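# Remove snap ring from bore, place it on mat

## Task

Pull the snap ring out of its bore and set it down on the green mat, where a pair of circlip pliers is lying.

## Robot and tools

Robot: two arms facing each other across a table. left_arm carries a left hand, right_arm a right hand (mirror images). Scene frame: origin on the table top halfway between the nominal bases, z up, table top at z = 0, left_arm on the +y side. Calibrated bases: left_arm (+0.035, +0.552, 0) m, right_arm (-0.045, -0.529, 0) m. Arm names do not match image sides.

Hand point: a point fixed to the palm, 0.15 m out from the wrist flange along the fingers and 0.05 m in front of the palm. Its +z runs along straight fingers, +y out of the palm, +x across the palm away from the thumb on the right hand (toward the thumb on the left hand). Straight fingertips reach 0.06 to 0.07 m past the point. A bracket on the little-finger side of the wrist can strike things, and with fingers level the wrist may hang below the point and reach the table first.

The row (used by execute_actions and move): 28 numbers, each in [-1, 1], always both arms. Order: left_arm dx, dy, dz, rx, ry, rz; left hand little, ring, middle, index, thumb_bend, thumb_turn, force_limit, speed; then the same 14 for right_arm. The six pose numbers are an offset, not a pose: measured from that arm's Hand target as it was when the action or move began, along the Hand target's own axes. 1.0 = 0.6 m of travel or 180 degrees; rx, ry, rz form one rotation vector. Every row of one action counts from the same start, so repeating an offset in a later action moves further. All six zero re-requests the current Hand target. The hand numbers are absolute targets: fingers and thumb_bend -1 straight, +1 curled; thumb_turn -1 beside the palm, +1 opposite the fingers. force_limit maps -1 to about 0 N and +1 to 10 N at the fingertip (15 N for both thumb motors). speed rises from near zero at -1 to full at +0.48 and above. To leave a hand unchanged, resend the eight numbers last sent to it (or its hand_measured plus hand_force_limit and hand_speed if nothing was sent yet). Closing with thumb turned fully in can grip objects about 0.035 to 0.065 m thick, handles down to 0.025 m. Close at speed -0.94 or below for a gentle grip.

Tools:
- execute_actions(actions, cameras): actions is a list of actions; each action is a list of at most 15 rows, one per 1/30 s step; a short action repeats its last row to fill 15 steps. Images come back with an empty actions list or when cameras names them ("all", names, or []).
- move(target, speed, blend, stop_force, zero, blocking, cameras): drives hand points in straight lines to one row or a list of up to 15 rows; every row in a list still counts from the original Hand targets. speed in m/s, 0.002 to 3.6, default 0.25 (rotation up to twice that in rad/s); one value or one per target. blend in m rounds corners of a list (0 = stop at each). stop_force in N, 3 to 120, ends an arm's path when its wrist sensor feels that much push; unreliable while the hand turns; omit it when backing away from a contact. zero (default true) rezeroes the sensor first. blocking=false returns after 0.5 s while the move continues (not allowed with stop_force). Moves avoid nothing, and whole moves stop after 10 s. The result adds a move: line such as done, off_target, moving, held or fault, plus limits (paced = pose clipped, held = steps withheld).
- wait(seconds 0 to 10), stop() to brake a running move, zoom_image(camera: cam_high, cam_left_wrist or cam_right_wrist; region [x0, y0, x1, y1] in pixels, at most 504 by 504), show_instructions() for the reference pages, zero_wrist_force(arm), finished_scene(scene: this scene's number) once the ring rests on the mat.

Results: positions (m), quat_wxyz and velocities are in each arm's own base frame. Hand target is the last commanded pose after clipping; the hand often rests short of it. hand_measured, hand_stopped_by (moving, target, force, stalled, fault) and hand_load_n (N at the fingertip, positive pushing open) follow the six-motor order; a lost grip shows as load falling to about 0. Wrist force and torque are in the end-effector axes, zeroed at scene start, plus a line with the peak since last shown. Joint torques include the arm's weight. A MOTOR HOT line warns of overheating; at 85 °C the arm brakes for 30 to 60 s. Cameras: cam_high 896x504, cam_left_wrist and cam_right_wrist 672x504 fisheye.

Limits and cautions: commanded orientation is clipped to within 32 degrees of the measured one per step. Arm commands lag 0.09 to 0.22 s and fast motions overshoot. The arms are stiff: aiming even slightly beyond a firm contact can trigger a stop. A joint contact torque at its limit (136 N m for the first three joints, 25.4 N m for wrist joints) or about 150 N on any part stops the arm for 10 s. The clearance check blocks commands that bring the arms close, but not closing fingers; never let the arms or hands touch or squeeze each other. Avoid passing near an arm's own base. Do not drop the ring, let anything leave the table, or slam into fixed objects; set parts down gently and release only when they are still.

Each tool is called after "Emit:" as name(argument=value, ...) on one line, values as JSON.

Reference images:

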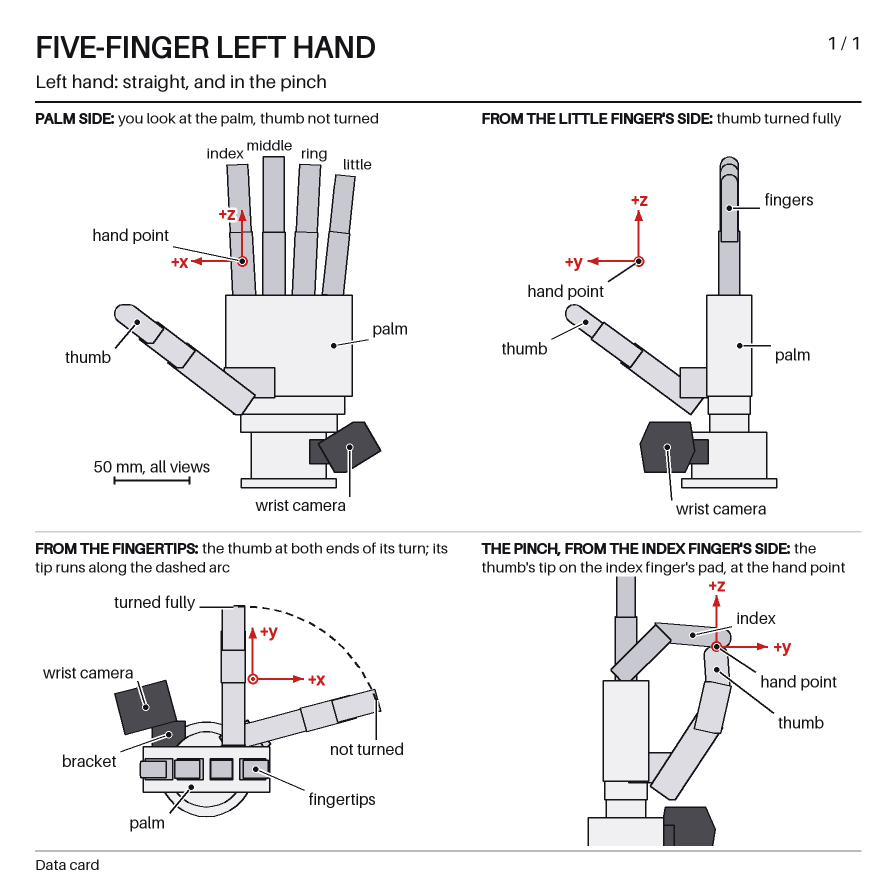

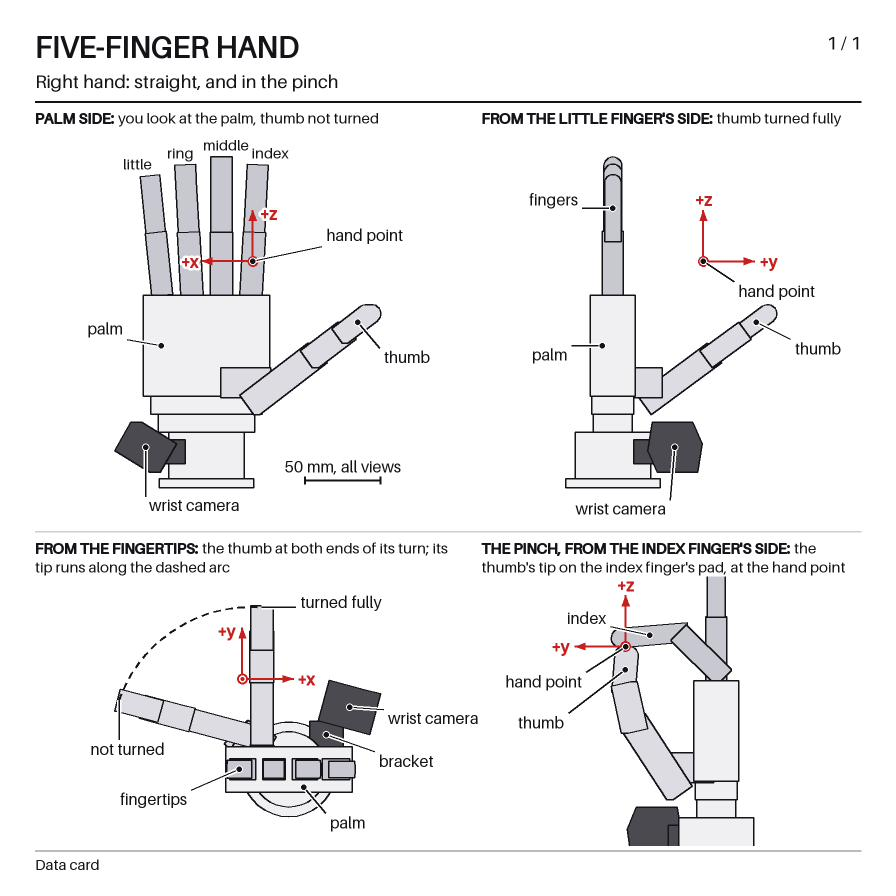

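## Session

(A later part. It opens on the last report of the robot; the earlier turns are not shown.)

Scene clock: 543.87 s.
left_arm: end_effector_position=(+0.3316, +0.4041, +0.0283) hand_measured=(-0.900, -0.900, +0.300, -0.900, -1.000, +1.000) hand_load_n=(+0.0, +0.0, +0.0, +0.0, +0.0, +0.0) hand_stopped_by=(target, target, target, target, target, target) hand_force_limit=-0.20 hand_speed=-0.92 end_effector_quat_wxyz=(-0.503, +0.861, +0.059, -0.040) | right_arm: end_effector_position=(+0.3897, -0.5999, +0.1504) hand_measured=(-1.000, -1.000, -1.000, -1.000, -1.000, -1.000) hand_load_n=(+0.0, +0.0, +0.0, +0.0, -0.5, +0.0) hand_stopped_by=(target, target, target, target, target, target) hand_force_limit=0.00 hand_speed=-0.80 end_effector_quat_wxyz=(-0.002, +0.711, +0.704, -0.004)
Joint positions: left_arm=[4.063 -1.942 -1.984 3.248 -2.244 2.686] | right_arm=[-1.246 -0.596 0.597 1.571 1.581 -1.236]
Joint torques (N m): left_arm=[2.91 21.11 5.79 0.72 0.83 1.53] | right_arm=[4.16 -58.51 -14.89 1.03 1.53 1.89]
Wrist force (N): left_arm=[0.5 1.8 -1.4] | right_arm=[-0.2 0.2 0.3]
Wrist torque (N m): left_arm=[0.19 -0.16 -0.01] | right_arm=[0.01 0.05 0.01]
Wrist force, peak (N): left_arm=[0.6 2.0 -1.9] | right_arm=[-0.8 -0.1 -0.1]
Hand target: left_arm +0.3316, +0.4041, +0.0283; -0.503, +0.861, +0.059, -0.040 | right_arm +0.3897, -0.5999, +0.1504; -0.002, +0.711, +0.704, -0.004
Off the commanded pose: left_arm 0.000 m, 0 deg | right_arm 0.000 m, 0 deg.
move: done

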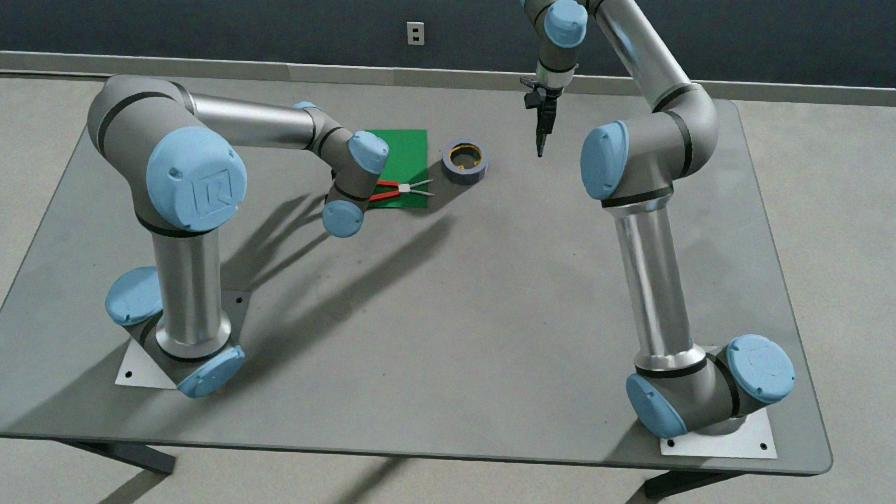

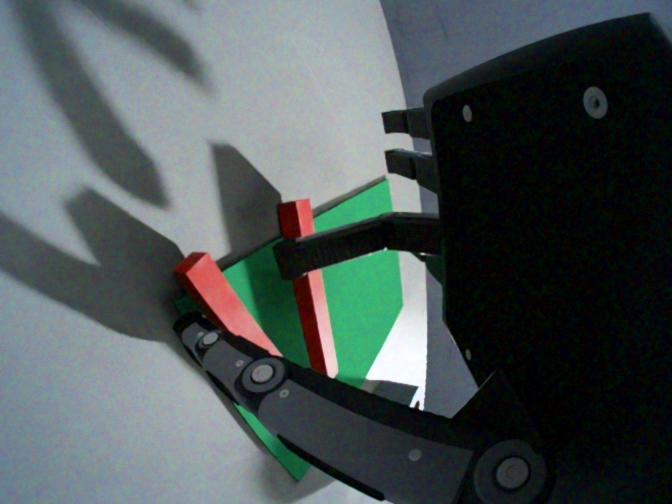

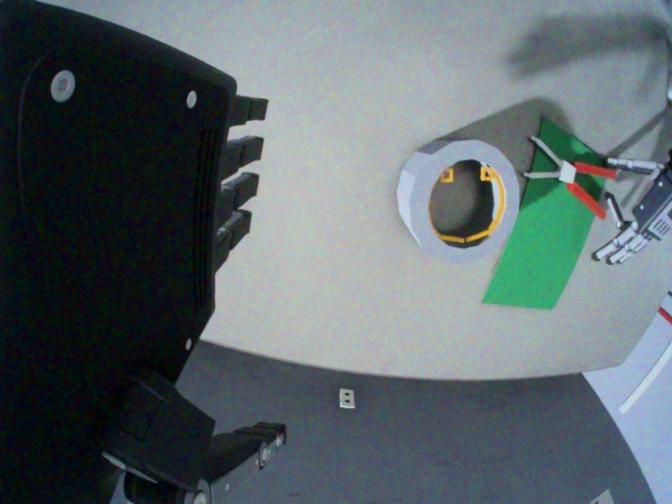

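Emit:
move(target=[[0, -0.029, -0.0163, 0, 0, 0, -0.9, -0.9, 0.3, -0.9, -1, 1, -0.2, -0.92, 0, 0, 0, 0, 0, 0, -1, -1, -1, -1, -1, -1, 0, -0.8], [0.004, -0.0177, -0.0365, 0.0322, 0, 0, -0.9, -0.9, 0.3, -0.9, -1, 1, -0.2, -0.92, 0, 0, 0, 0, 0, 0, -1, -1, -1, -1, -1, -1, 0, -0.8], [0.004, -0.0177, -0.0365, 0.0322, 0, 0, -0.9, -0.9, -0.4, -0.9, -0.74, 1, -0.2, -0.2, 0, 0, 0, 0, 0, 0, -1, -1, -1, -1, -1, -1, 0, -0.8]], speed=0.08)

Emit:
move(target=[0.0002, 0.0250, 0.0109, 0, 0, 0, -0.9, -0.9, -0.4, -0.9, -0.74, 1, -0.2, -0.2, 0, 0, 0, 0, 0, 0, -1, -1, -1, -1, -1, -1, 0, -0.8], speed=0.06, cameras=["cam_left_wrist", "cam_right_wrist"])

Emit:
zoom_image(camera="cam_left_wrist", region=[150, 150, 460, 460])

Emit:
zoom_image(camera="cam_right_wrist", region=[520, 110, 660, 250])

Scene clock: 595.20 s.
left_arm: end_effector_position=(+0.3362, +0.3908, +0.0483) hand_measured=(-0.900, -0.900, -0.400, -0.900, -0.740, +1.000) hand_load_n=(+0.0, +0.0, +0.0, +0.0, +0.0, +0.0) hand_stopped_by=(target, target, target, target, target, target) hand_force_limit=-0.20 hand_speed=-0.20 end_effector_quat_wxyz=(-0.546, +0.835, +0.057, -0.043) | right_arm: end_effector_position=(+0.3897, -0.5999, +0.1504) hand_measured=(-1.000, -1.000, -1.000, -1.000, -1.000, -1.000) hand_load_n=(+0.0, +0.0, +0.0, +0.0, +0.0, +0.0) hand_stopped_by=(target, target, target, target, target, target) hand_force_limit=0.00 hand_speed=-0.80 end_effector_quat_wxyz=(-0.002, +0.711, +0.704, -0.004)
Joint positions: left_arm=[3.997 -1.901 -2.028 3.339 -2.34 2.715] | right_arm=[-1.246 -0.596 0.597 1.571 1.581 -1.236]
Joint torques (N m): left_arm=[3.68 30.22 22.71 1.43 -2.59 -1.69] | right_arm=[4.86 -58.57 -14.9 1.07 1.43 1.86]
Wrist force (N): left_arm=[0.2 2.2 -1.9] | right_arm=[-0.5 0.0 0.3]
Wrist torque (N m): left_arm=[0.25 -0.13 -0.08] | right_arm=[-0.01 0.08 -0.01]
Wrist force, peak (N): left_arm=[0.5 2.6 -2.1] | right_arm=[-0.6 0.4 0.2]
Hand target: left_arm +0.3361, +0.3908, +0.0483; -0.546, +0.835, +0.057, -0.043 | right_arm +0.3897, -0.5999, +0.1504; -0.002, +0.711, +0.704, -0.004
Off the commanded pose: left_arm 0.000 m, 0 deg | right_arm 0.000 m, 0 deg.
move: done

Scene clock: 595.93 s.
left_arm: end_effector_position=(+0.3361, +0.3907, +0.0317) hand_measured=(-0.900, -0.900, -0.400, -0.900, -0.740, +1.000) hand_load_n=(+0.0, +0.0, +0.0, +0.0, +0.0, +0.0) hand_stopped_by=(target, target, target, target, target, target) hand_force_limit=-0.20 hand_speed=-0.20 end_effector_quat_wxyz=(-0.546, +0.835, +0.057, -0.043) end_effector_velocity=(+0.000, -0.001, +0.002) end_effector_angular_velocity=(-0.002, +0.002, -0.002) | right_arm: end_effector_position=(+0.3897, -0.5999, +0.1504) hand_measured=(-1.000, -1.000, -1.000, -1.000, -1.000, -1.000) hand_load_n=(+0.0, +0.0, +0.0, +0.0, +0.0, +0.0) hand_stopped_by=(target, target, target, target, target, target) hand_force_limit=0.00 hand_speed=-0.80 end_effector_quat_wxyz=(-0.002, +0.711, +0.704, -0.004)
Joint positions: left_arm=[3.997 -1.932 -2.041 3.383 -2.34 2.715] | right_arm=[-1.246 -0.596 0.597 1.571 1.581 -1.236]
Joint velocities: left_arm=[-0.002 0.005 0.001 -0.008 0 0] | right_arm=[within noise]
Joint torques (N m): left_arm=[7.73 43.62 22.26 -2.29 -1.34 0.8] | right_arm=[5.22 -58.36 -14.89 0.97 1.48 1.91]
Wrist force (N): left_arm=[0.0 2.7 -1.9] | right_arm=[-0.2 0.0 0.5]
Wrist torque (N m): left_arm=[0.33 -0.11 -0.10] | right_arm=[-0.03 0.04 0.01]
Wrist force, peak (N): left_arm=[0.4 2.7 -1.9] | right_arm=[-0.7 0.0 -0.2]
Hand target: left_arm +0.3361, +0.3907, +0.0319; -0.546, +0.835, +0.057, -0.043 | right_arm +0.3897, -0.5999, +0.1504; -0.002, +0.711, +0.704, -0.004
Off the commanded pose: left_arm 0.000 m, 0 deg | right_arm 0.000 m, 0 deg.
move: done
Images, in order (width x height): cam_left_wrist 672x504, cam_right_wrist 672x504.

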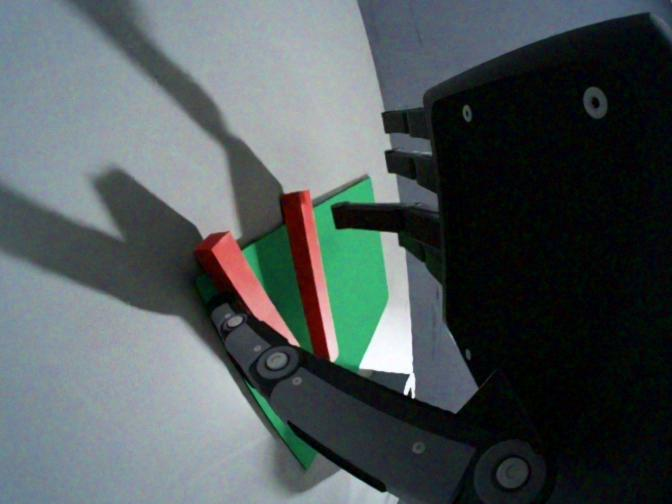

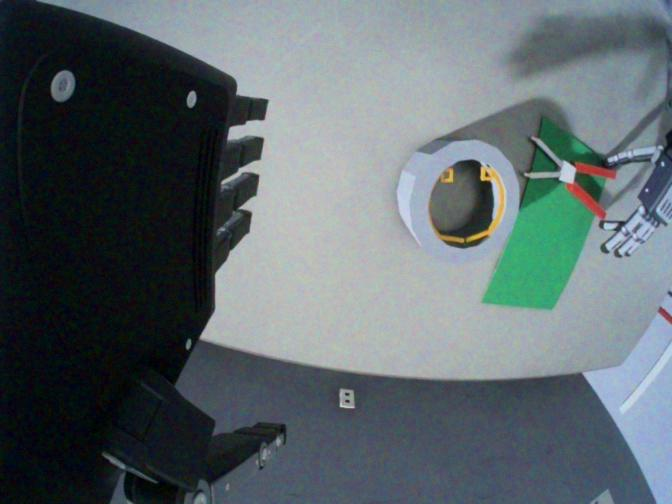

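Scaled by 1.626 from the camera's 672x504 image, which has a finer 960x720 frame.

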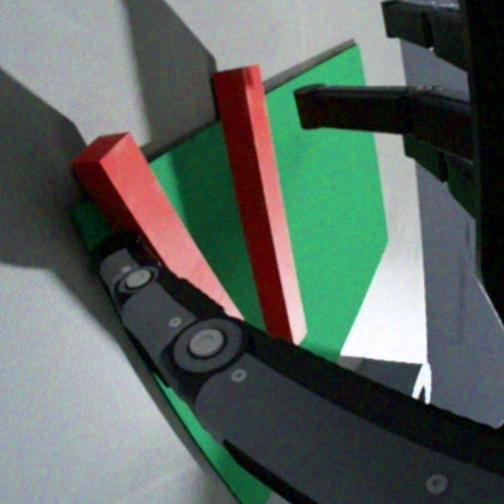

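Scaled by 3.600 from the camera's 672x504 image, which has a finer 960x720 frame.

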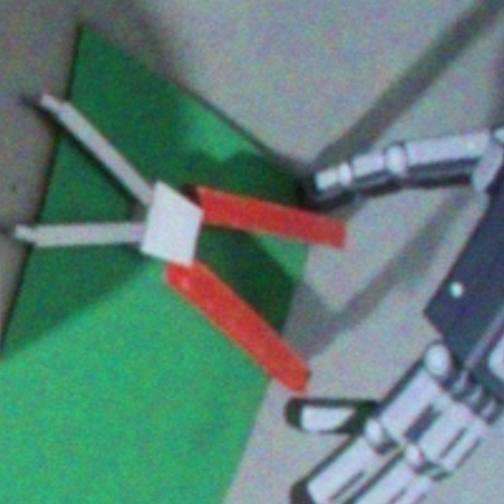

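Emit:
move(target=[-0.0018, 0.0066, -0.0152, 0, 0, 0, -0.9, -0.9, -0.4, -0.9, -0.74, 1, -0.2, -0.2, 0, 0, 0, 0, 0, 0, -1, -1, -1, -1, -1, -1, 0, -0.8], speed=0.06)

Emit:
move(target=[0.0002, 0.0137, 0.006, 0, 0, 0, -0.9, -0.9, -0.4, -0.9, -0.74, 1, -0.2, -0.2, 0, 0, 0, 0, 0, 0, -1, -1, -1, -1, -1, -1, 0, -0.8], speed=0.006, stop_force=3, cameras=["cam_left_wrist", "cam_right_wrist"])

Emit:
zoom_image(camera="cam_left_wrist", region=[150, 150, 460, 460])

Emit:
zoom_image(camera="cam_right_wrist", region=[520, 110, 660, 250])

Scene clock: 606.90 s.
left_arm: end_effector_position=(+0.3364, +0.3806, +0.0319) hand_measured=(-0.900, -0.900, -0.400, -0.900, -0.740, +1.000) hand_load_n=(+0.0, +0.0, +0.0, +0.0, +0.0, +0.0) hand_stopped_by=(target, target, target, target, target, target) hand_force_limit=-0.20 hand_speed=-0.20 end_effector_quat_wxyz=(-0.546, +0.835, +0.057, -0.043) | right_arm: end_effector_position=(+0.3897, -0.5999, +0.1504) hand_measured=(-1.000, -1.000, -1.000, -1.000, -1.000, -1.000) hand_load_n=(+0.0, +0.0, +0.0, +0.0, +0.0, +0.0) hand_stopped_by=(target, target, target, target, target, target) hand_force_limit=0.00 hand_speed=-0.80 end_effector_quat_wxyz=(-0.002, +0.711, +0.704, -0.004)
Joint positions: left_arm=[3.977 -1.926 -2.052 3.377 -2.357 2.699] | right_arm=[-1.246 -0.596 0.597 1.571 1.581 -1.236]
Joint torques (N m): left_arm=[7.42 32.82 20.91 -0.94 0.81 1.61] | right_arm=[6.27 -58.39 -15.1 1.1 1.56 1.94]
Wrist force (N): left_arm=[0.5 2.1 -1.9] | right_arm=[-0.7 0.3 0.2]
Wrist torque (N m): left_arm=[0.24 -0.18 0.00] | right_arm=[0.03 0.11 -0.01]
Wrist force, peak (N): left_arm=[0.2 2.6 -1.9] | right_arm=[-0.8 0.0 0.3]
Hand target: left_arm +0.3365, +0.3808, +0.0319; -0.546, +0.835, +0.057, -0.043 | right_arm +0.3897, -0.5999, +0.1504; -0.002, +0.711, +0.704, -0.004
Off the commanded pose: left_arm 0.000 m, 0 deg | right_arm 0.000 m, 0 deg.
move: done

Scene clock: 609.07 s.
left_arm: end_effector_position=(+0.3365, +0.3808, +0.0259) hand_measured=(-0.900, -0.900, -0.400, -0.900, -0.740, +1.000) hand_load_n=(+0.0, +0.0, +0.0, +0.0, +0.0, -0.5) hand_stopped_by=(target, target, target, target, target, target) hand_force_limit=-0.20 hand_speed=-0.20 end_effector_quat_wxyz=(-0.546, +0.835, +0.057, -0.043) | right_arm: end_effector_position=(+0.3897, -0.5999, +0.1504) hand_measured=(-1.000, -1.000, -1.000, -1.000, -1.000, -1.000) hand_load_n=(+0.0, +0.0, +0.0, +0.0, +0.0, +0.0) hand_stopped_by=(target, target, target, target, target, target) hand_force_limit=0.00 hand_speed=-0.80 end_effector_quat_wxyz=(-0.002, +0.711, +0.704, -0.004)
Joint positions: left_arm=[3.977 -1.939 -2.056 3.393 -2.356 2.699] | right_arm=[-1.246 -0.596 0.597 1.571 1.581 -1.236]
Joint torques (N m): left_arm=[6.77 43.66 21.56 -2.19 0.32 1.23] | right_arm=[5.89 -58.29 -15.2 0.99 1.52 1.88]
Wrist force (N): left_arm=[0.2 -0.4 -3.8] | right_arm=[-0.2 0.1 0.1]
Wrist torque (N m): left_arm=[0.06 -0.17 0.03] | right_arm=[0.00 0.04 0.01]
Wrist force, peak (N): left_arm=[0.6 -4.9 -7.3] | right_arm=[-0.7 -0.2 0.2]
Hand target: left_arm +0.3365, +0.3808, +0.0259; -0.546, +0.835, +0.057, -0.043 (not the last commanded pose) | right_arm +0.3897, -0.5999, +0.1504; -0.002, +0.711, +0.704, -0.004
Off the commanded pose: left_arm 0.003 m, 0 deg | right_arm 0.000 m, 0 deg.
move: contact (left_arm)
Images, in order (width x height): cam_left_wrist 672x504, cam_right_wrist 672x504.

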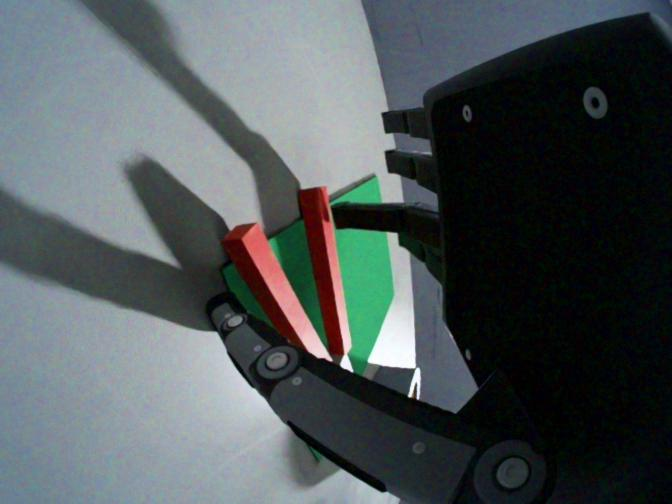

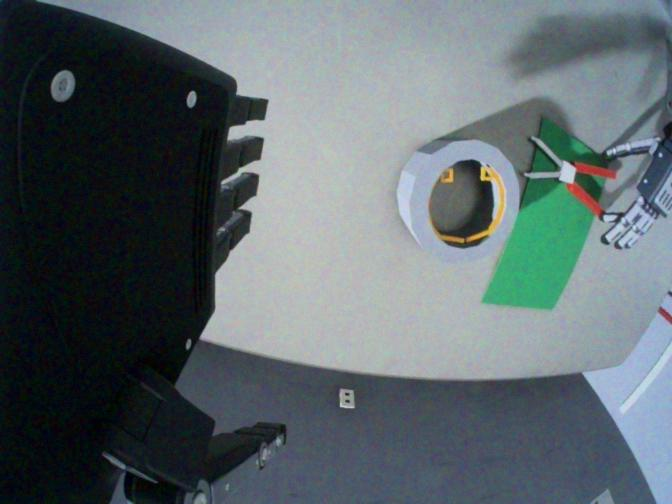

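Scaled by 1.626 from the camera's 672x504 image, which has a finer 960x720 frame.

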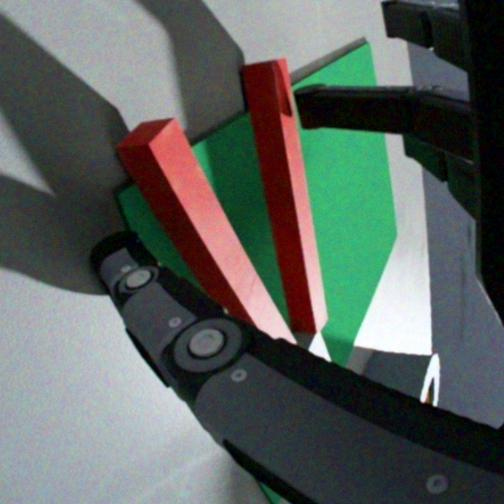

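Scaled by 3.600 from the camera's 672x504 image, which has a finer 960x720 frame.

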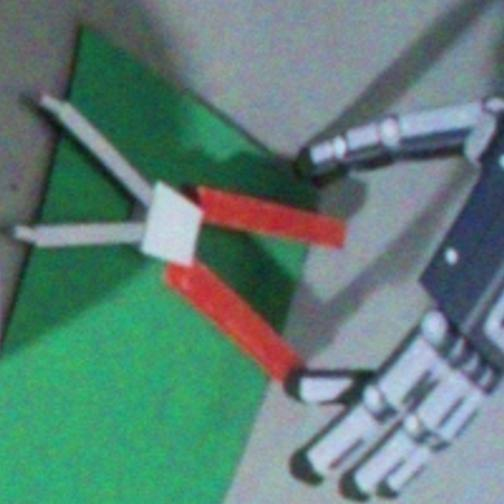

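Emit:
move(target=[[0.0012, -0.0058, 0.0102, 0, 0, 0, -0.9, -0.9, -0.4, -0.9, -0.74, 1, -0.2, -0.2, 0, 0, 0, 0, 0, 0, -1, -1, -1, -1, -1, -1, 0, -0.8], [0.0012, -0.0058, 0.0102, 0, 0, 0, -0.9, -0.9, 0.05, -0.9, -0.74, 1, -0.5, -0.92, 0, 0, 0, 0, 0, 0, -1, -1, -1, -1, -1, -1, 0, -0.8]], speed=0.03, cameras=["cam_left_wrist", "cam_right_wrist"])

Emit:
zoom_image(camera="cam_left_wrist", region=[150, 150, 460, 460])

Emit:
zoom_image(camera="cam_right_wrist", region=[520, 110, 660, 250])

Scene clock: 615.63 s.
left_arm: end_effector_position=(+0.3362, +0.3878, +0.0267) hand_measured=(-0.900, -0.900, -0.312, -0.900, -0.742, +1.000) hand_load_n=(+0.0, +0.0, +3.0, +0.0, +12.0, -1.5) hand_stopped_by=(target, target, force, target, target, target) hand_force_limit=-0.50 hand_speed=-0.92 end_effector_quat_wxyz=(-0.546, +0.835, +0.057, -0.043) | right_arm: end_effector_position=(+0.3897, -0.5999, +0.1504) hand_measured=(-1.000, -1.000, -1.000, -1.000, -1.000, -1.000) hand_load_n=(+0.0, +0.0, +0.0, +0.0, -0.5, +0.0) hand_stopped_by=(target, target, target, target, target, target) hand_force_limit=0.00 hand_speed=-0.80 end_effector_quat_wxyz=(-0.002, +0.711, +0.704, -0.004)
Joint positions: left_arm=[3.991 -1.941 -2.048 3.395 -2.345 2.71] | right_arm=[-1.245 -0.596 0.597 1.571 1.581 -1.236]
Joint torques (N m): left_arm=[-3.17 15.39 4.63 2.57 -1.55 -1.74] | right_arm=[6.32 -58.48 -15.34 0.97 1.41 1.98]
Wrist force (N): left_arm=[-1.0 -5.9 -17.1] | right_arm=[-0.2 0.1 0.3]
Wrist torque (N m): left_arm=[-0.36 -0.30 0.08] | right_arm=[-0.02 0.03 0.01]
Wrist force, peak (N): left_arm=[-1.0 -6.1 -17.3] | right_arm=[-0.7 0.3 0.3]
Hand target: left_arm +0.3362, +0.3878, +0.0267; -0.546, +0.835, +0.057, -0.043 | right_arm +0.3897, -0.5999, +0.1504; -0.002, +0.711, +0.704, -0.004
Off the commanded pose: left_arm 0.000 m, 0 deg | right_arm 0.000 m, 0 deg.
move: done
Images, in order (width x height): cam_left_wrist 672x504, cam_right_wrist 672x504.

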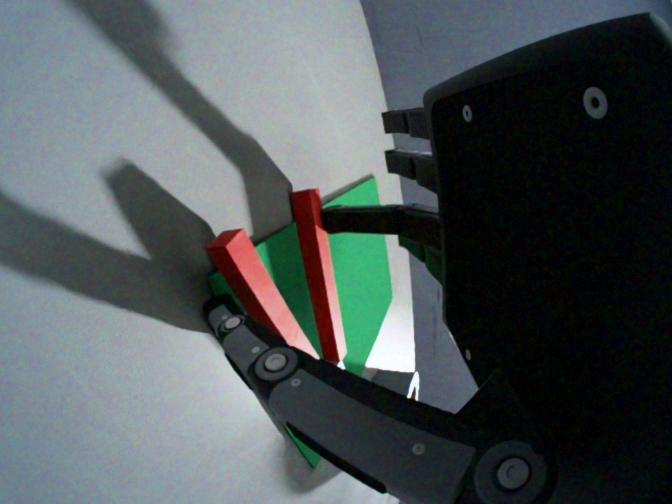

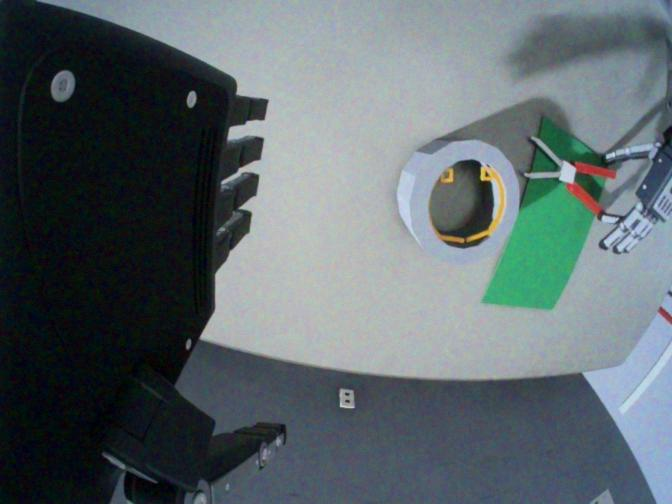

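Scaled by 1.626 from the camera's 672x504 image, which has a finer 960x720 frame.

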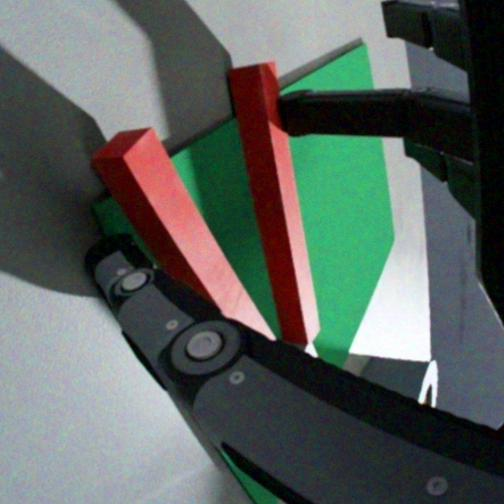

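Scaled by 3.600 from the camera's 672x504 image, which has a finer 960x720 frame.

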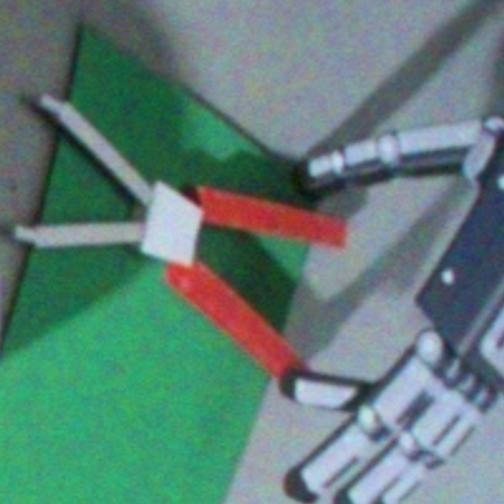

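Emit:
move(target=[[0, -0.0038, -0.0017, 0, 0, 0, -0.9, -0.9, -0.31, -0.9, -0.74, 1, -0.5, -0.92, 0, 0, 0, 0, 0, 0, -1, -1, -1, -1, -1, -1, 0, -0.8]], speed=0.03)

Emit:
move(target=[0, 0, 0, 0, 0, 0, -0.9, -0.9, 0.05, -0.9, -0.74, 1, -0.5, -0.92, 0, 0, 0, 0, 0, 0, -1, -1, -1, -1, -1, -1, 0, -0.8], speed=0.03, cameras=["cam_left_wrist", "cam_right_wrist"])

Emit:
zoom_image(camera="cam_left_wrist", region=[150, 150, 460, 460])

Emit:
zoom_image(camera="cam_right_wrist", region=[520, 110, 660, 250])

Scene clock: 621.00 s.
left_arm: end_effector_position=(+0.3363, +0.3878, +0.0292) hand_measured=(-0.900, -0.900, -0.312, -0.900, -0.740, +1.000) hand_load_n=(+0.0, +0.0, +0.0, +0.0, +0.0, +0.0) hand_stopped_by=(target, target, force, target, target, target) hand_force_limit=-0.50 hand_speed=-0.92 end_effector_quat_wxyz=(-0.546, +0.835, +0.057, -0.043) | right_arm: end_effector_position=(+0.3897, -0.5999, +0.1504) hand_measured=(-1.000, -1.000, -1.000, -1.000, -1.000, -1.000) hand_load_n=(+0.0, +0.0, +0.0, +0.0, +0.0, +0.0) hand_stopped_by=(target, target, target, target, target, target) hand_force_limit=0.00 hand_speed=-0.80 end_effector_quat_wxyz=(-0.002, +0.711, +0.704, -0.004)
Joint positions: left_arm=[3.991 -1.936 -2.046 3.388 -2.345 2.71] | right_arm=[-1.245 -0.596 0.597 1.571 1.581 -1.236]
Joint torques (N m): left_arm=[-6.14 36.94 19.79 -0.48 -2.41 -1.78] | right_arm=[6.32 -58.56 -15.09 1 1.53 1.9]
Wrist force (N): left_arm=[0.5 2.1 -1.6] | right_arm=[-0.3 0.2 0.2]
Wrist torque (N m): left_arm=[0.23 -0.18 -0.06] | right_arm=[0.01 0.05 0.00]
Wrist force, peak (N): left_arm=[-0.8 -6.2 -17.4] | right_arm=[-0.7 0.1 0.4]
Hand target: left_arm +0.3362, +0.3878, +0.0292; -0.546, +0.835, +0.057, -0.043 | right_arm +0.3897, -0.5999, +0.1504; -0.002, +0.711, +0.704, -0.004
Off the commanded pose: left_arm 0.000 m, 0 deg | right_arm 0.000 m, 0 deg.
move: done

Scene clock: 621.73 s.
left_arm: end_effector_position=(+0.3363, +0.3878, +0.0292) hand_measured=(-0.900, -0.900, -0.210, -0.900, -0.740, +1.000) hand_load_n=(+0.0, +0.0, +4.0, +0.0, +0.0, +0.0) hand_stopped_by=(target, target, force, target, target, target) hand_force_limit=-0.50 hand_speed=-0.92 end_effector_quat_wxyz=(-0.546, +0.835, +0.057, -0.043) | right_arm: end_effector_position=(+0.3897, -0.5999, +0.1504) hand_measured=(-1.000, -1.000, -1.000, -1.000, -1.000, -1.000) hand_load_n=(+0.0, +0.0, +0.0, +0.0, +0.0, +0.0) hand_stopped_by=(target, target, target, target, target, target) hand_force_limit=0.00 hand_speed=-0.80 end_effector_quat_wxyz=(-0.002, +0.711, +0.704, -0.004)
Joint positions: left_arm=[3.991 -1.936 -2.046 3.388 -2.345 2.71] | right_arm=[-1.245 -0.596 0.597 1.571 1.581 -1.236]
Joint torques (N m): left_arm=[-6.02 18.79 12.96 1.08 -0.96 -1.76] | right_arm=[6.44 -58.7 -14.46 0.99 1.47 1.86]
Wrist force (N): left_arm=[0.2 -3.3 -1.3] | right_arm=[-0.5 -0.2 0.0]
Wrist torque (N m): left_arm=[0.34 -0.14 0.03] | right_arm=[-0.03 0.09 -0.02]
Wrist force, peak (N): left_arm=[0.3 -3.6 -1.5] | right_arm=[-0.5 0.2 0.3]
Hand target: left_arm +0.3362, +0.3878, +0.0292; -0.546, +0.835, +0.057, -0.043 | right_arm +0.3897, -0.5999, +0.1504; -0.002, +0.711, +0.704, -0.004
Off the commanded pose: left_arm 0.000 m, 0 deg | right_arm 0.000 m, 0 deg.
move: done
Images, in order (width x height): cam_left_wrist 672x504, cam_right_wrist 672x504.

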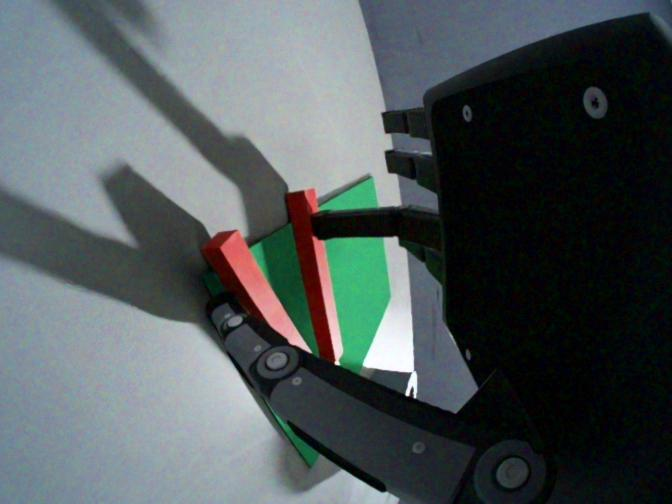

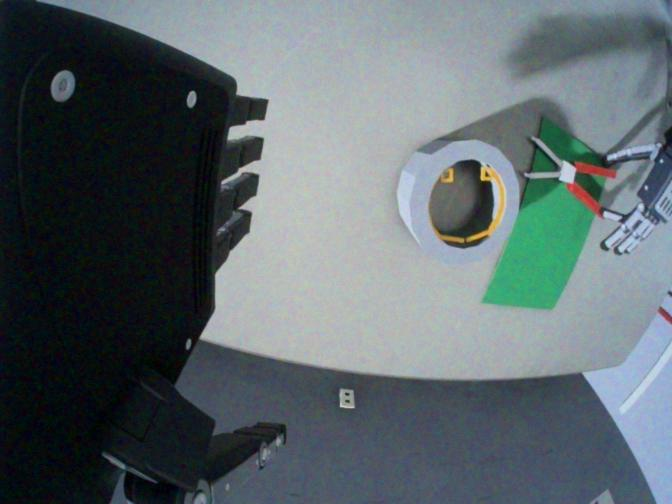

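Scaled by 1.626 from the camera's 672x504 image, which has a finer 960x720 frame.

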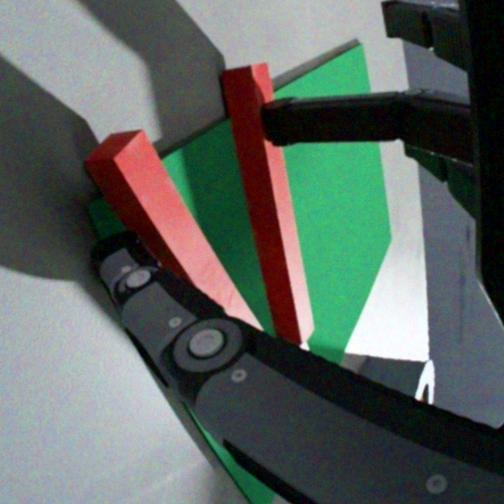

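Scaled by 3.600 from the camera's 672x504 image, which has a finer 960x720 frame.

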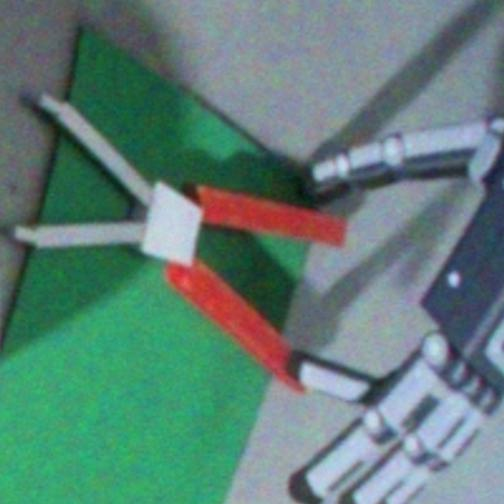

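Emit:
move(target=[[0, -0.0229, -0.01, 0, 0, 0, -0.9, -0.9, 0.05, -0.9, -0.74, 1, -0.5, -0.92, 0, 0, 0, 0, 0, 0, -1, -1, -1, -1, -1, -1, 0, -0.8], [0, -0.0229, -0.01, -0.0389, 0, 0, -0.9, -0.9, 0.05, -0.9, -0.74, 1, -0.5, -0.92, 0, 0, 0, 0, 0, 0, -1, -1, -1, -1, -1, -1, 0, -0.8], [0, -0.0229, -0.01, -0.0389, 0, 0, -0.9, -0.9, -0.4, -0.9, -0.74, 1, -0.5, -0.3, 0, 0, 0, 0, 0, 0, -1, -1, -1, -1, -1, -1, 0, -0.8]], speed=0.08, cameras=["cam_left_wrist", "cam_right_wrist", "cam_high"])

Emit:
zoom_image(camera="cam_left_wrist", region=[150, 150, 460, 460])

Emit:
zoom_image(camera="cam_right_wrist", region=[520, 110, 660, 250])

Emit:
zoom_image(camera="cam_high", region=[350, 165, 450, 225])

Scene clock: 646.07 s.
left_arm: end_effector_position=(+0.3364, +0.3878, +0.0441) hand_measured=(-0.900, -0.900, -0.400, -0.900, -0.740, +1.000) hand_load_n=(+0.0, +0.0, -0.5, +0.0, +0.0, +0.0) hand_stopped_by=(target, target, target, target, target, target) hand_force_limit=-0.50 hand_speed=-0.30 end_effector_quat_wxyz=(-0.494, +0.866, +0.060, -0.039) | right_arm: end_effector_position=(+0.3897, -0.5999, +0.1504) hand_measured=(-1.000, -1.000, -1.000, -1.000, -1.000, -1.000) hand_load_n=(+0.0, +0.0, +0.0, +0.0, +0.0, +0.0) hand_stopped_by=(target, target, target, target, target, target) hand_force_limit=0.00 hand_speed=-0.80 end_effector_quat_wxyz=(-0.002, +0.711, +0.704, -0.004)
Joint positions: left_arm=[4.032 -1.911 -1.971 3.164 -2.257 2.646] | right_arm=[-1.245 -0.596 0.597 1.571 1.581 -1.236]
Joint torques (N m): left_arm=[-6.88 38.95 5.64 -1.36 0.73 1.89] | right_arm=[6.48 -58.44 -15.07 1.03 1.54 1.9]
Wrist force (N): left_arm=[0.3 2.0 -1.4] | right_arm=[-0.2 -0.1 0.0]
Wrist torque (N m): left_arm=[0.22 -0.11 -0.02] | right_arm=[-0.02 0.05 0.00]
Wrist force, peak (N): left_arm=[0.0 -3.8 -1.5] | right_arm=[-0.7 0.2 0.3]
Hand target: left_arm +0.3364, +0.3878, +0.0441; -0.494, +0.866, +0.060, -0.039 | right_arm +0.3897, -0.5999, +0.1504; -0.002, +0.711, +0.704, -0.004
Off the commanded pose: left_arm 0.000 m, 0 deg | right_arm 0.000 m, 0 deg.
move: done

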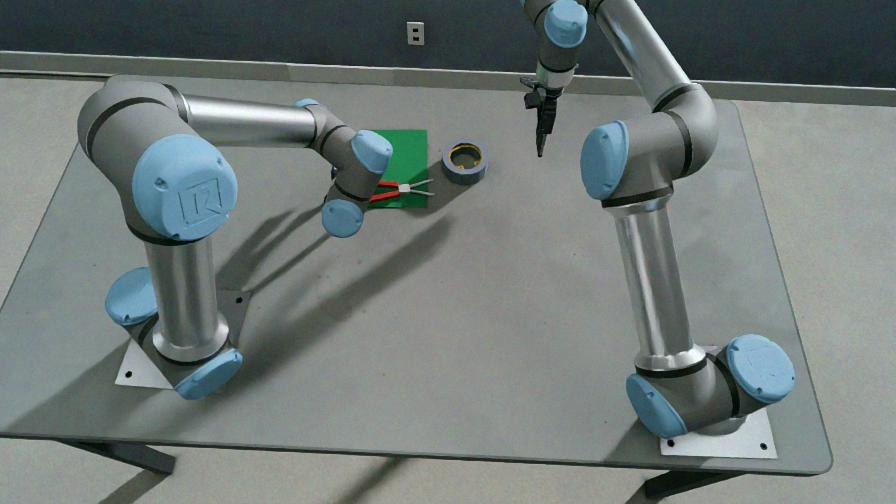

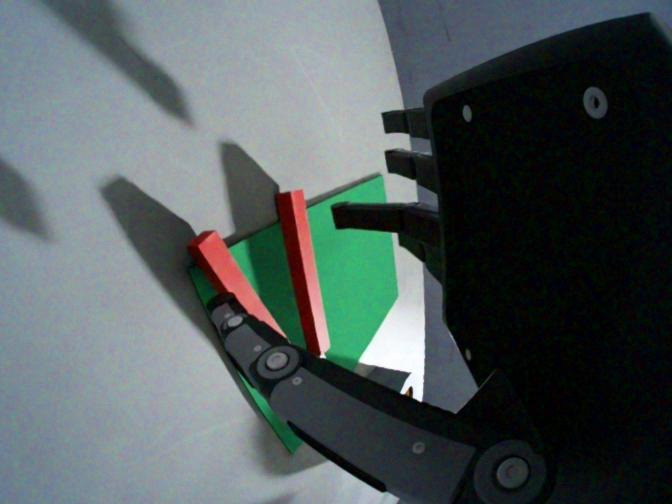

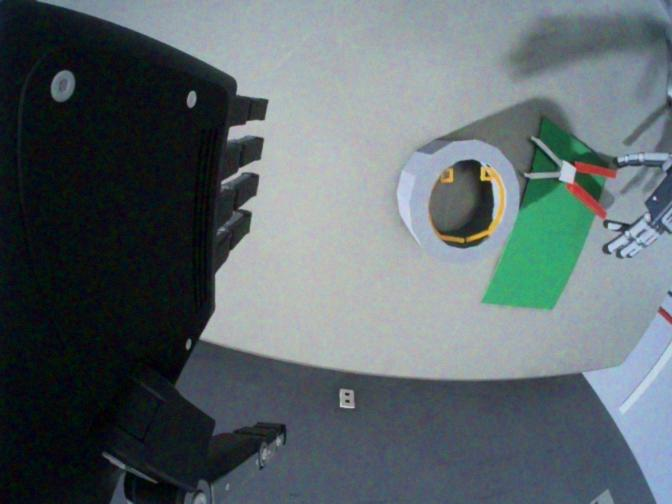

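Scaled by 1.626 from the camera's 672x504 image, which has a finer 960x720 frame.

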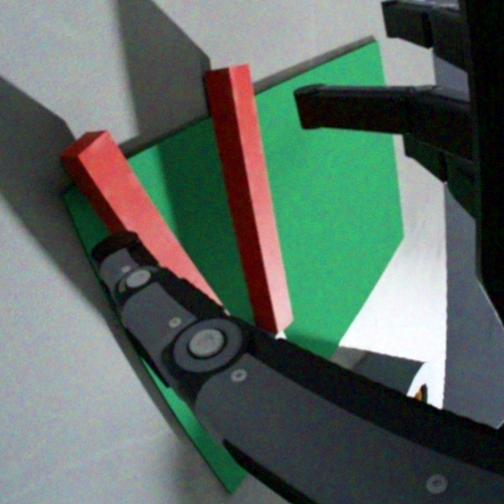

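Scaled by 3.600 from the camera's 672x504 image, which has a finer 960x720 frame.

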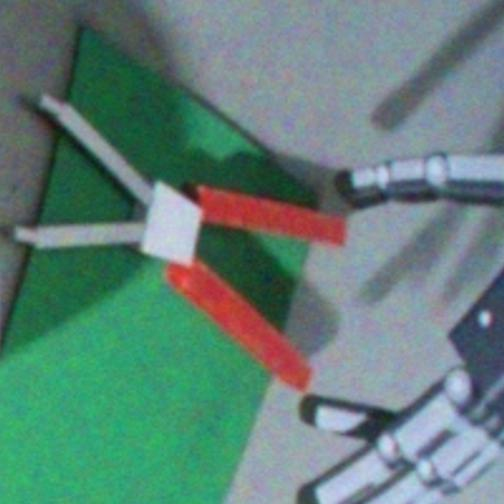

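Scaled by 5.040 from the camera's 896x504 image, which has a finer 1280x720 frame.

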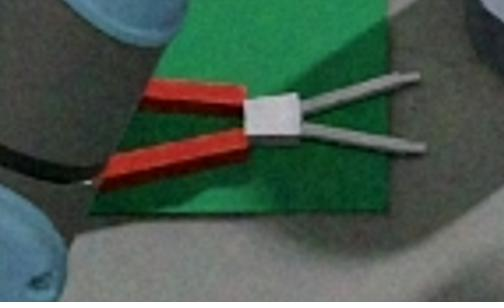

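Emit:
move(target=[0.0002, 0.0172, 0.0101, 0, 0, 0, -0.9, -0.9, -0.4, -0.9, -0.74, 1, -0.5, -0.3, 0, 0, 0, 0, 0, 0, -1, -1, -1, -1, -1, -1, 0, -0.8], speed=0.06)

Emit:
move(target=[0.0002, 0.0143, 0.0085, 0, 0, 0, -0.9, -0.9, -0.4, -0.9, -0.74, 1, -0.5, -0.3, 0, 0, 0, 0, 0, 0, -1, -1, -1, -1, -1, -1, 0, -0.8], speed=0.006, stop_force=3, cameras=["cam_left_wrist", "cam_right_wrist"])

Emit:
zoom_image(camera="cam_left_wrist", region=[150, 150, 460, 460])

Emit:
zoom_image(camera="cam_right_wrist", region=[520, 110, 660, 250])

Scene clock: 652.40 s.
left_arm: end_effector_position=(+0.3364, +0.3877, +0.0320) hand_measured=(-0.900, -0.900, -0.400, -0.900, -0.740, +1.000) hand_load_n=(+0.0, +0.0, +0.0, +0.0, +0.0, +0.0) hand_stopped_by=(target, target, target, target, target, target) hand_force_limit=-0.50 hand_speed=-0.30 end_effector_quat_wxyz=(-0.494, +0.867, +0.060, -0.039) end_effector_velocity=(-0.001, -0.001, +0.000) end_effector_angular_velocity=(-0.003, +0.002, +0.001) | right_arm: end_effector_position=(+0.3897, -0.5999, +0.1504) hand_measured=(-1.000, -1.000, -1.000, -1.000, -1.000, -1.000) hand_load_n=(+0.0, +0.0, +0.0, +0.0, -0.5, +0.0) hand_stopped_by=(target, target, target, target, target, target) hand_force_limit=0.00 hand_speed=-0.80 end_effector_quat_wxyz=(-0.002, +0.711, +0.704, -0.004)
Joint positions: left_arm=[4.032 -1.932 -1.981 3.195 -2.257 2.646] | right_arm=[-1.245 -0.596 0.597 1.571 1.581 -1.236]
Joint velocities: left_arm=[0.001 0.001 0 -0.005 0 0] | right_arm=[within noise]
Joint torques (N m): left_arm=[-7.29 46.32 21.77 -2.61 -2.04 -1.61] | right_arm=[6.41 -58.36 -15.17 1.02 1.46 1.97]
Wrist force (N): left_arm=[0.6 1.6 -1.5] | right_arm=[-0.2 0.3 0.0]
Wrist torque (N m): left_arm=[0.16 -0.18 0.01] | right_arm=[0.05 0.05 0.01]
Wrist force, peak (N): left_arm=[0.6 2.5 -1.4] | right_arm=[-0.6 0.5 0.2]
Hand target: left_arm +0.3364, +0.3878, +0.0322; -0.494, +0.866, +0.060, -0.039 | right_arm +0.3897, -0.5999, +0.1504; -0.002, +0.711, +0.704, -0.004
Off the commanded pose: left_arm 0.000 m, 0 deg | right_arm 0.000 m, 0 deg.
move: done

Scene clock: 654.67 s.
left_arm: end_effector_position=(+0.3364, +0.3878, +0.0221) hand_measured=(-0.900, -0.900, -0.400, -0.900, -0.740, +1.000) hand_load_n=(+0.0, +0.0, +0.5, +0.0, +0.0, +0.0) hand_stopped_by=(target, target, target, target, target, target) hand_force_limit=-0.50 hand_speed=-0.30 end_effector_quat_wxyz=(-0.494, +0.867, +0.060, -0.039) | right_arm: end_effector_position=(+0.3897, -0.5999, +0.1504) hand_measured=(-1.000, -1.000, -1.000, -1.000, -1.000, -1.000) hand_load_n=(+0.0, +0.0, +0.0, +0.0, +0.0, +0.0) hand_stopped_by=(target, target, target, target, target, target) hand_force_limit=0.00 hand_speed=-0.80 end_effector_quat_wxyz=(-0.002, +0.711, +0.704, -0.004)
Joint positions: left_arm=[4.032 -1.951 -1.988 3.221 -2.258 2.646] | right_arm=[-1.245 -0.596 0.597 1.571 1.581 -1.236]
Joint torques (N m): left_arm=[-6.76 40.72 11.79 -1.53 -2.27 -1.55] | right_arm=[6.18 -58.32 -15.15 1.03 1.54 1.97]
Wrist force (N): left_arm=[0.4 0.7 -2.4] | right_arm=[-0.7 0.2 0.1]
Wrist torque (N m): left_arm=[0.18 -0.15 0.01] | right_arm=[0.01 0.11 -0.02]
Wrist force, peak (N): left_arm=[0.5 2.0 -1.8] | right_arm=[-0.7 0.1 0.1]
Hand target: left_arm +0.3364, +0.3878, +0.0222; -0.494, +0.866, +0.060, -0.039 | right_arm +0.3897, -0.5999, +0.1504; -0.002, +0.711, +0.704, -0.004
Off the commanded pose: left_arm 0.000 m, 0 deg | right_arm 0.000 m, 0 deg.
move: done
Images, in order (width x height): cam_left_wrist 672x504, cam_right_wrist 672x504.

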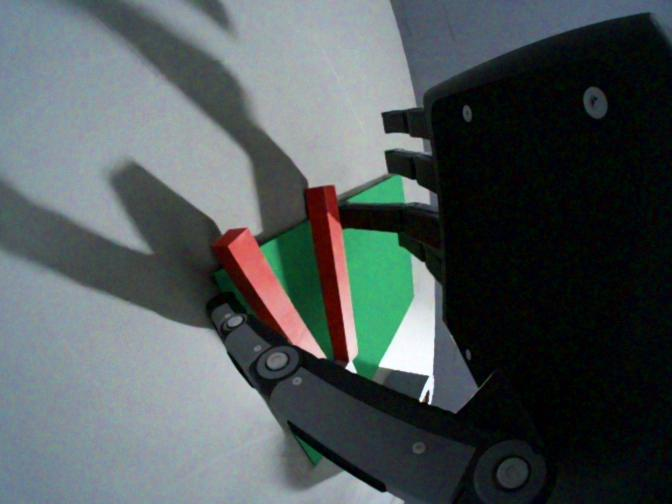

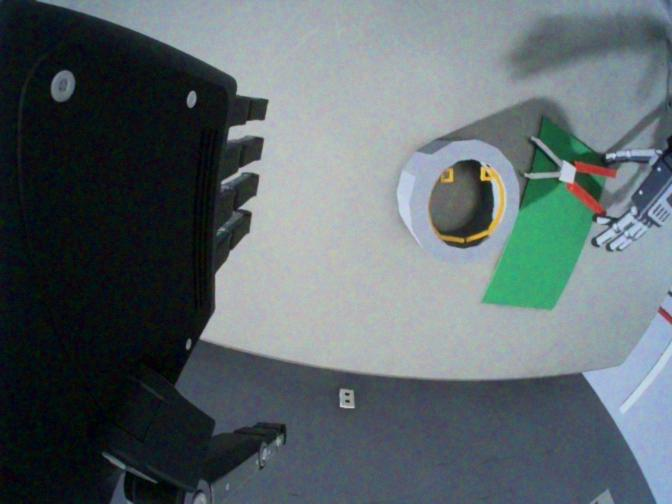

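Scaled by 1.626 from the camera's 672x504 image, which has a finer 960x720 frame.

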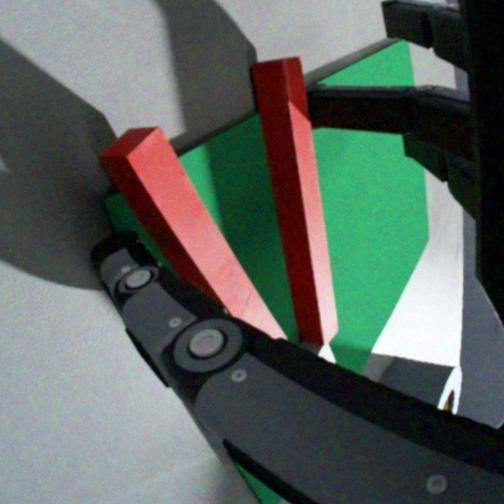

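Scaled by 3.600 from the camera's 672x504 image, which has a finer 960x720 frame.

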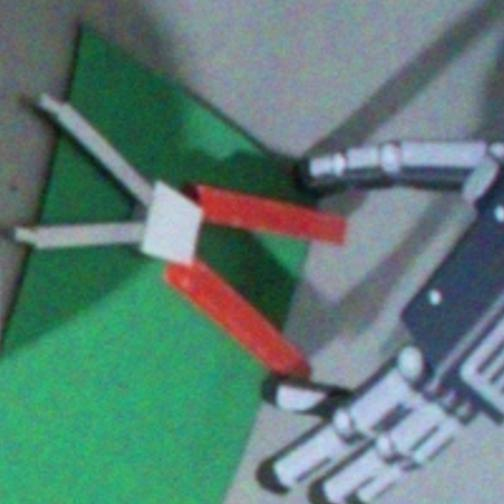

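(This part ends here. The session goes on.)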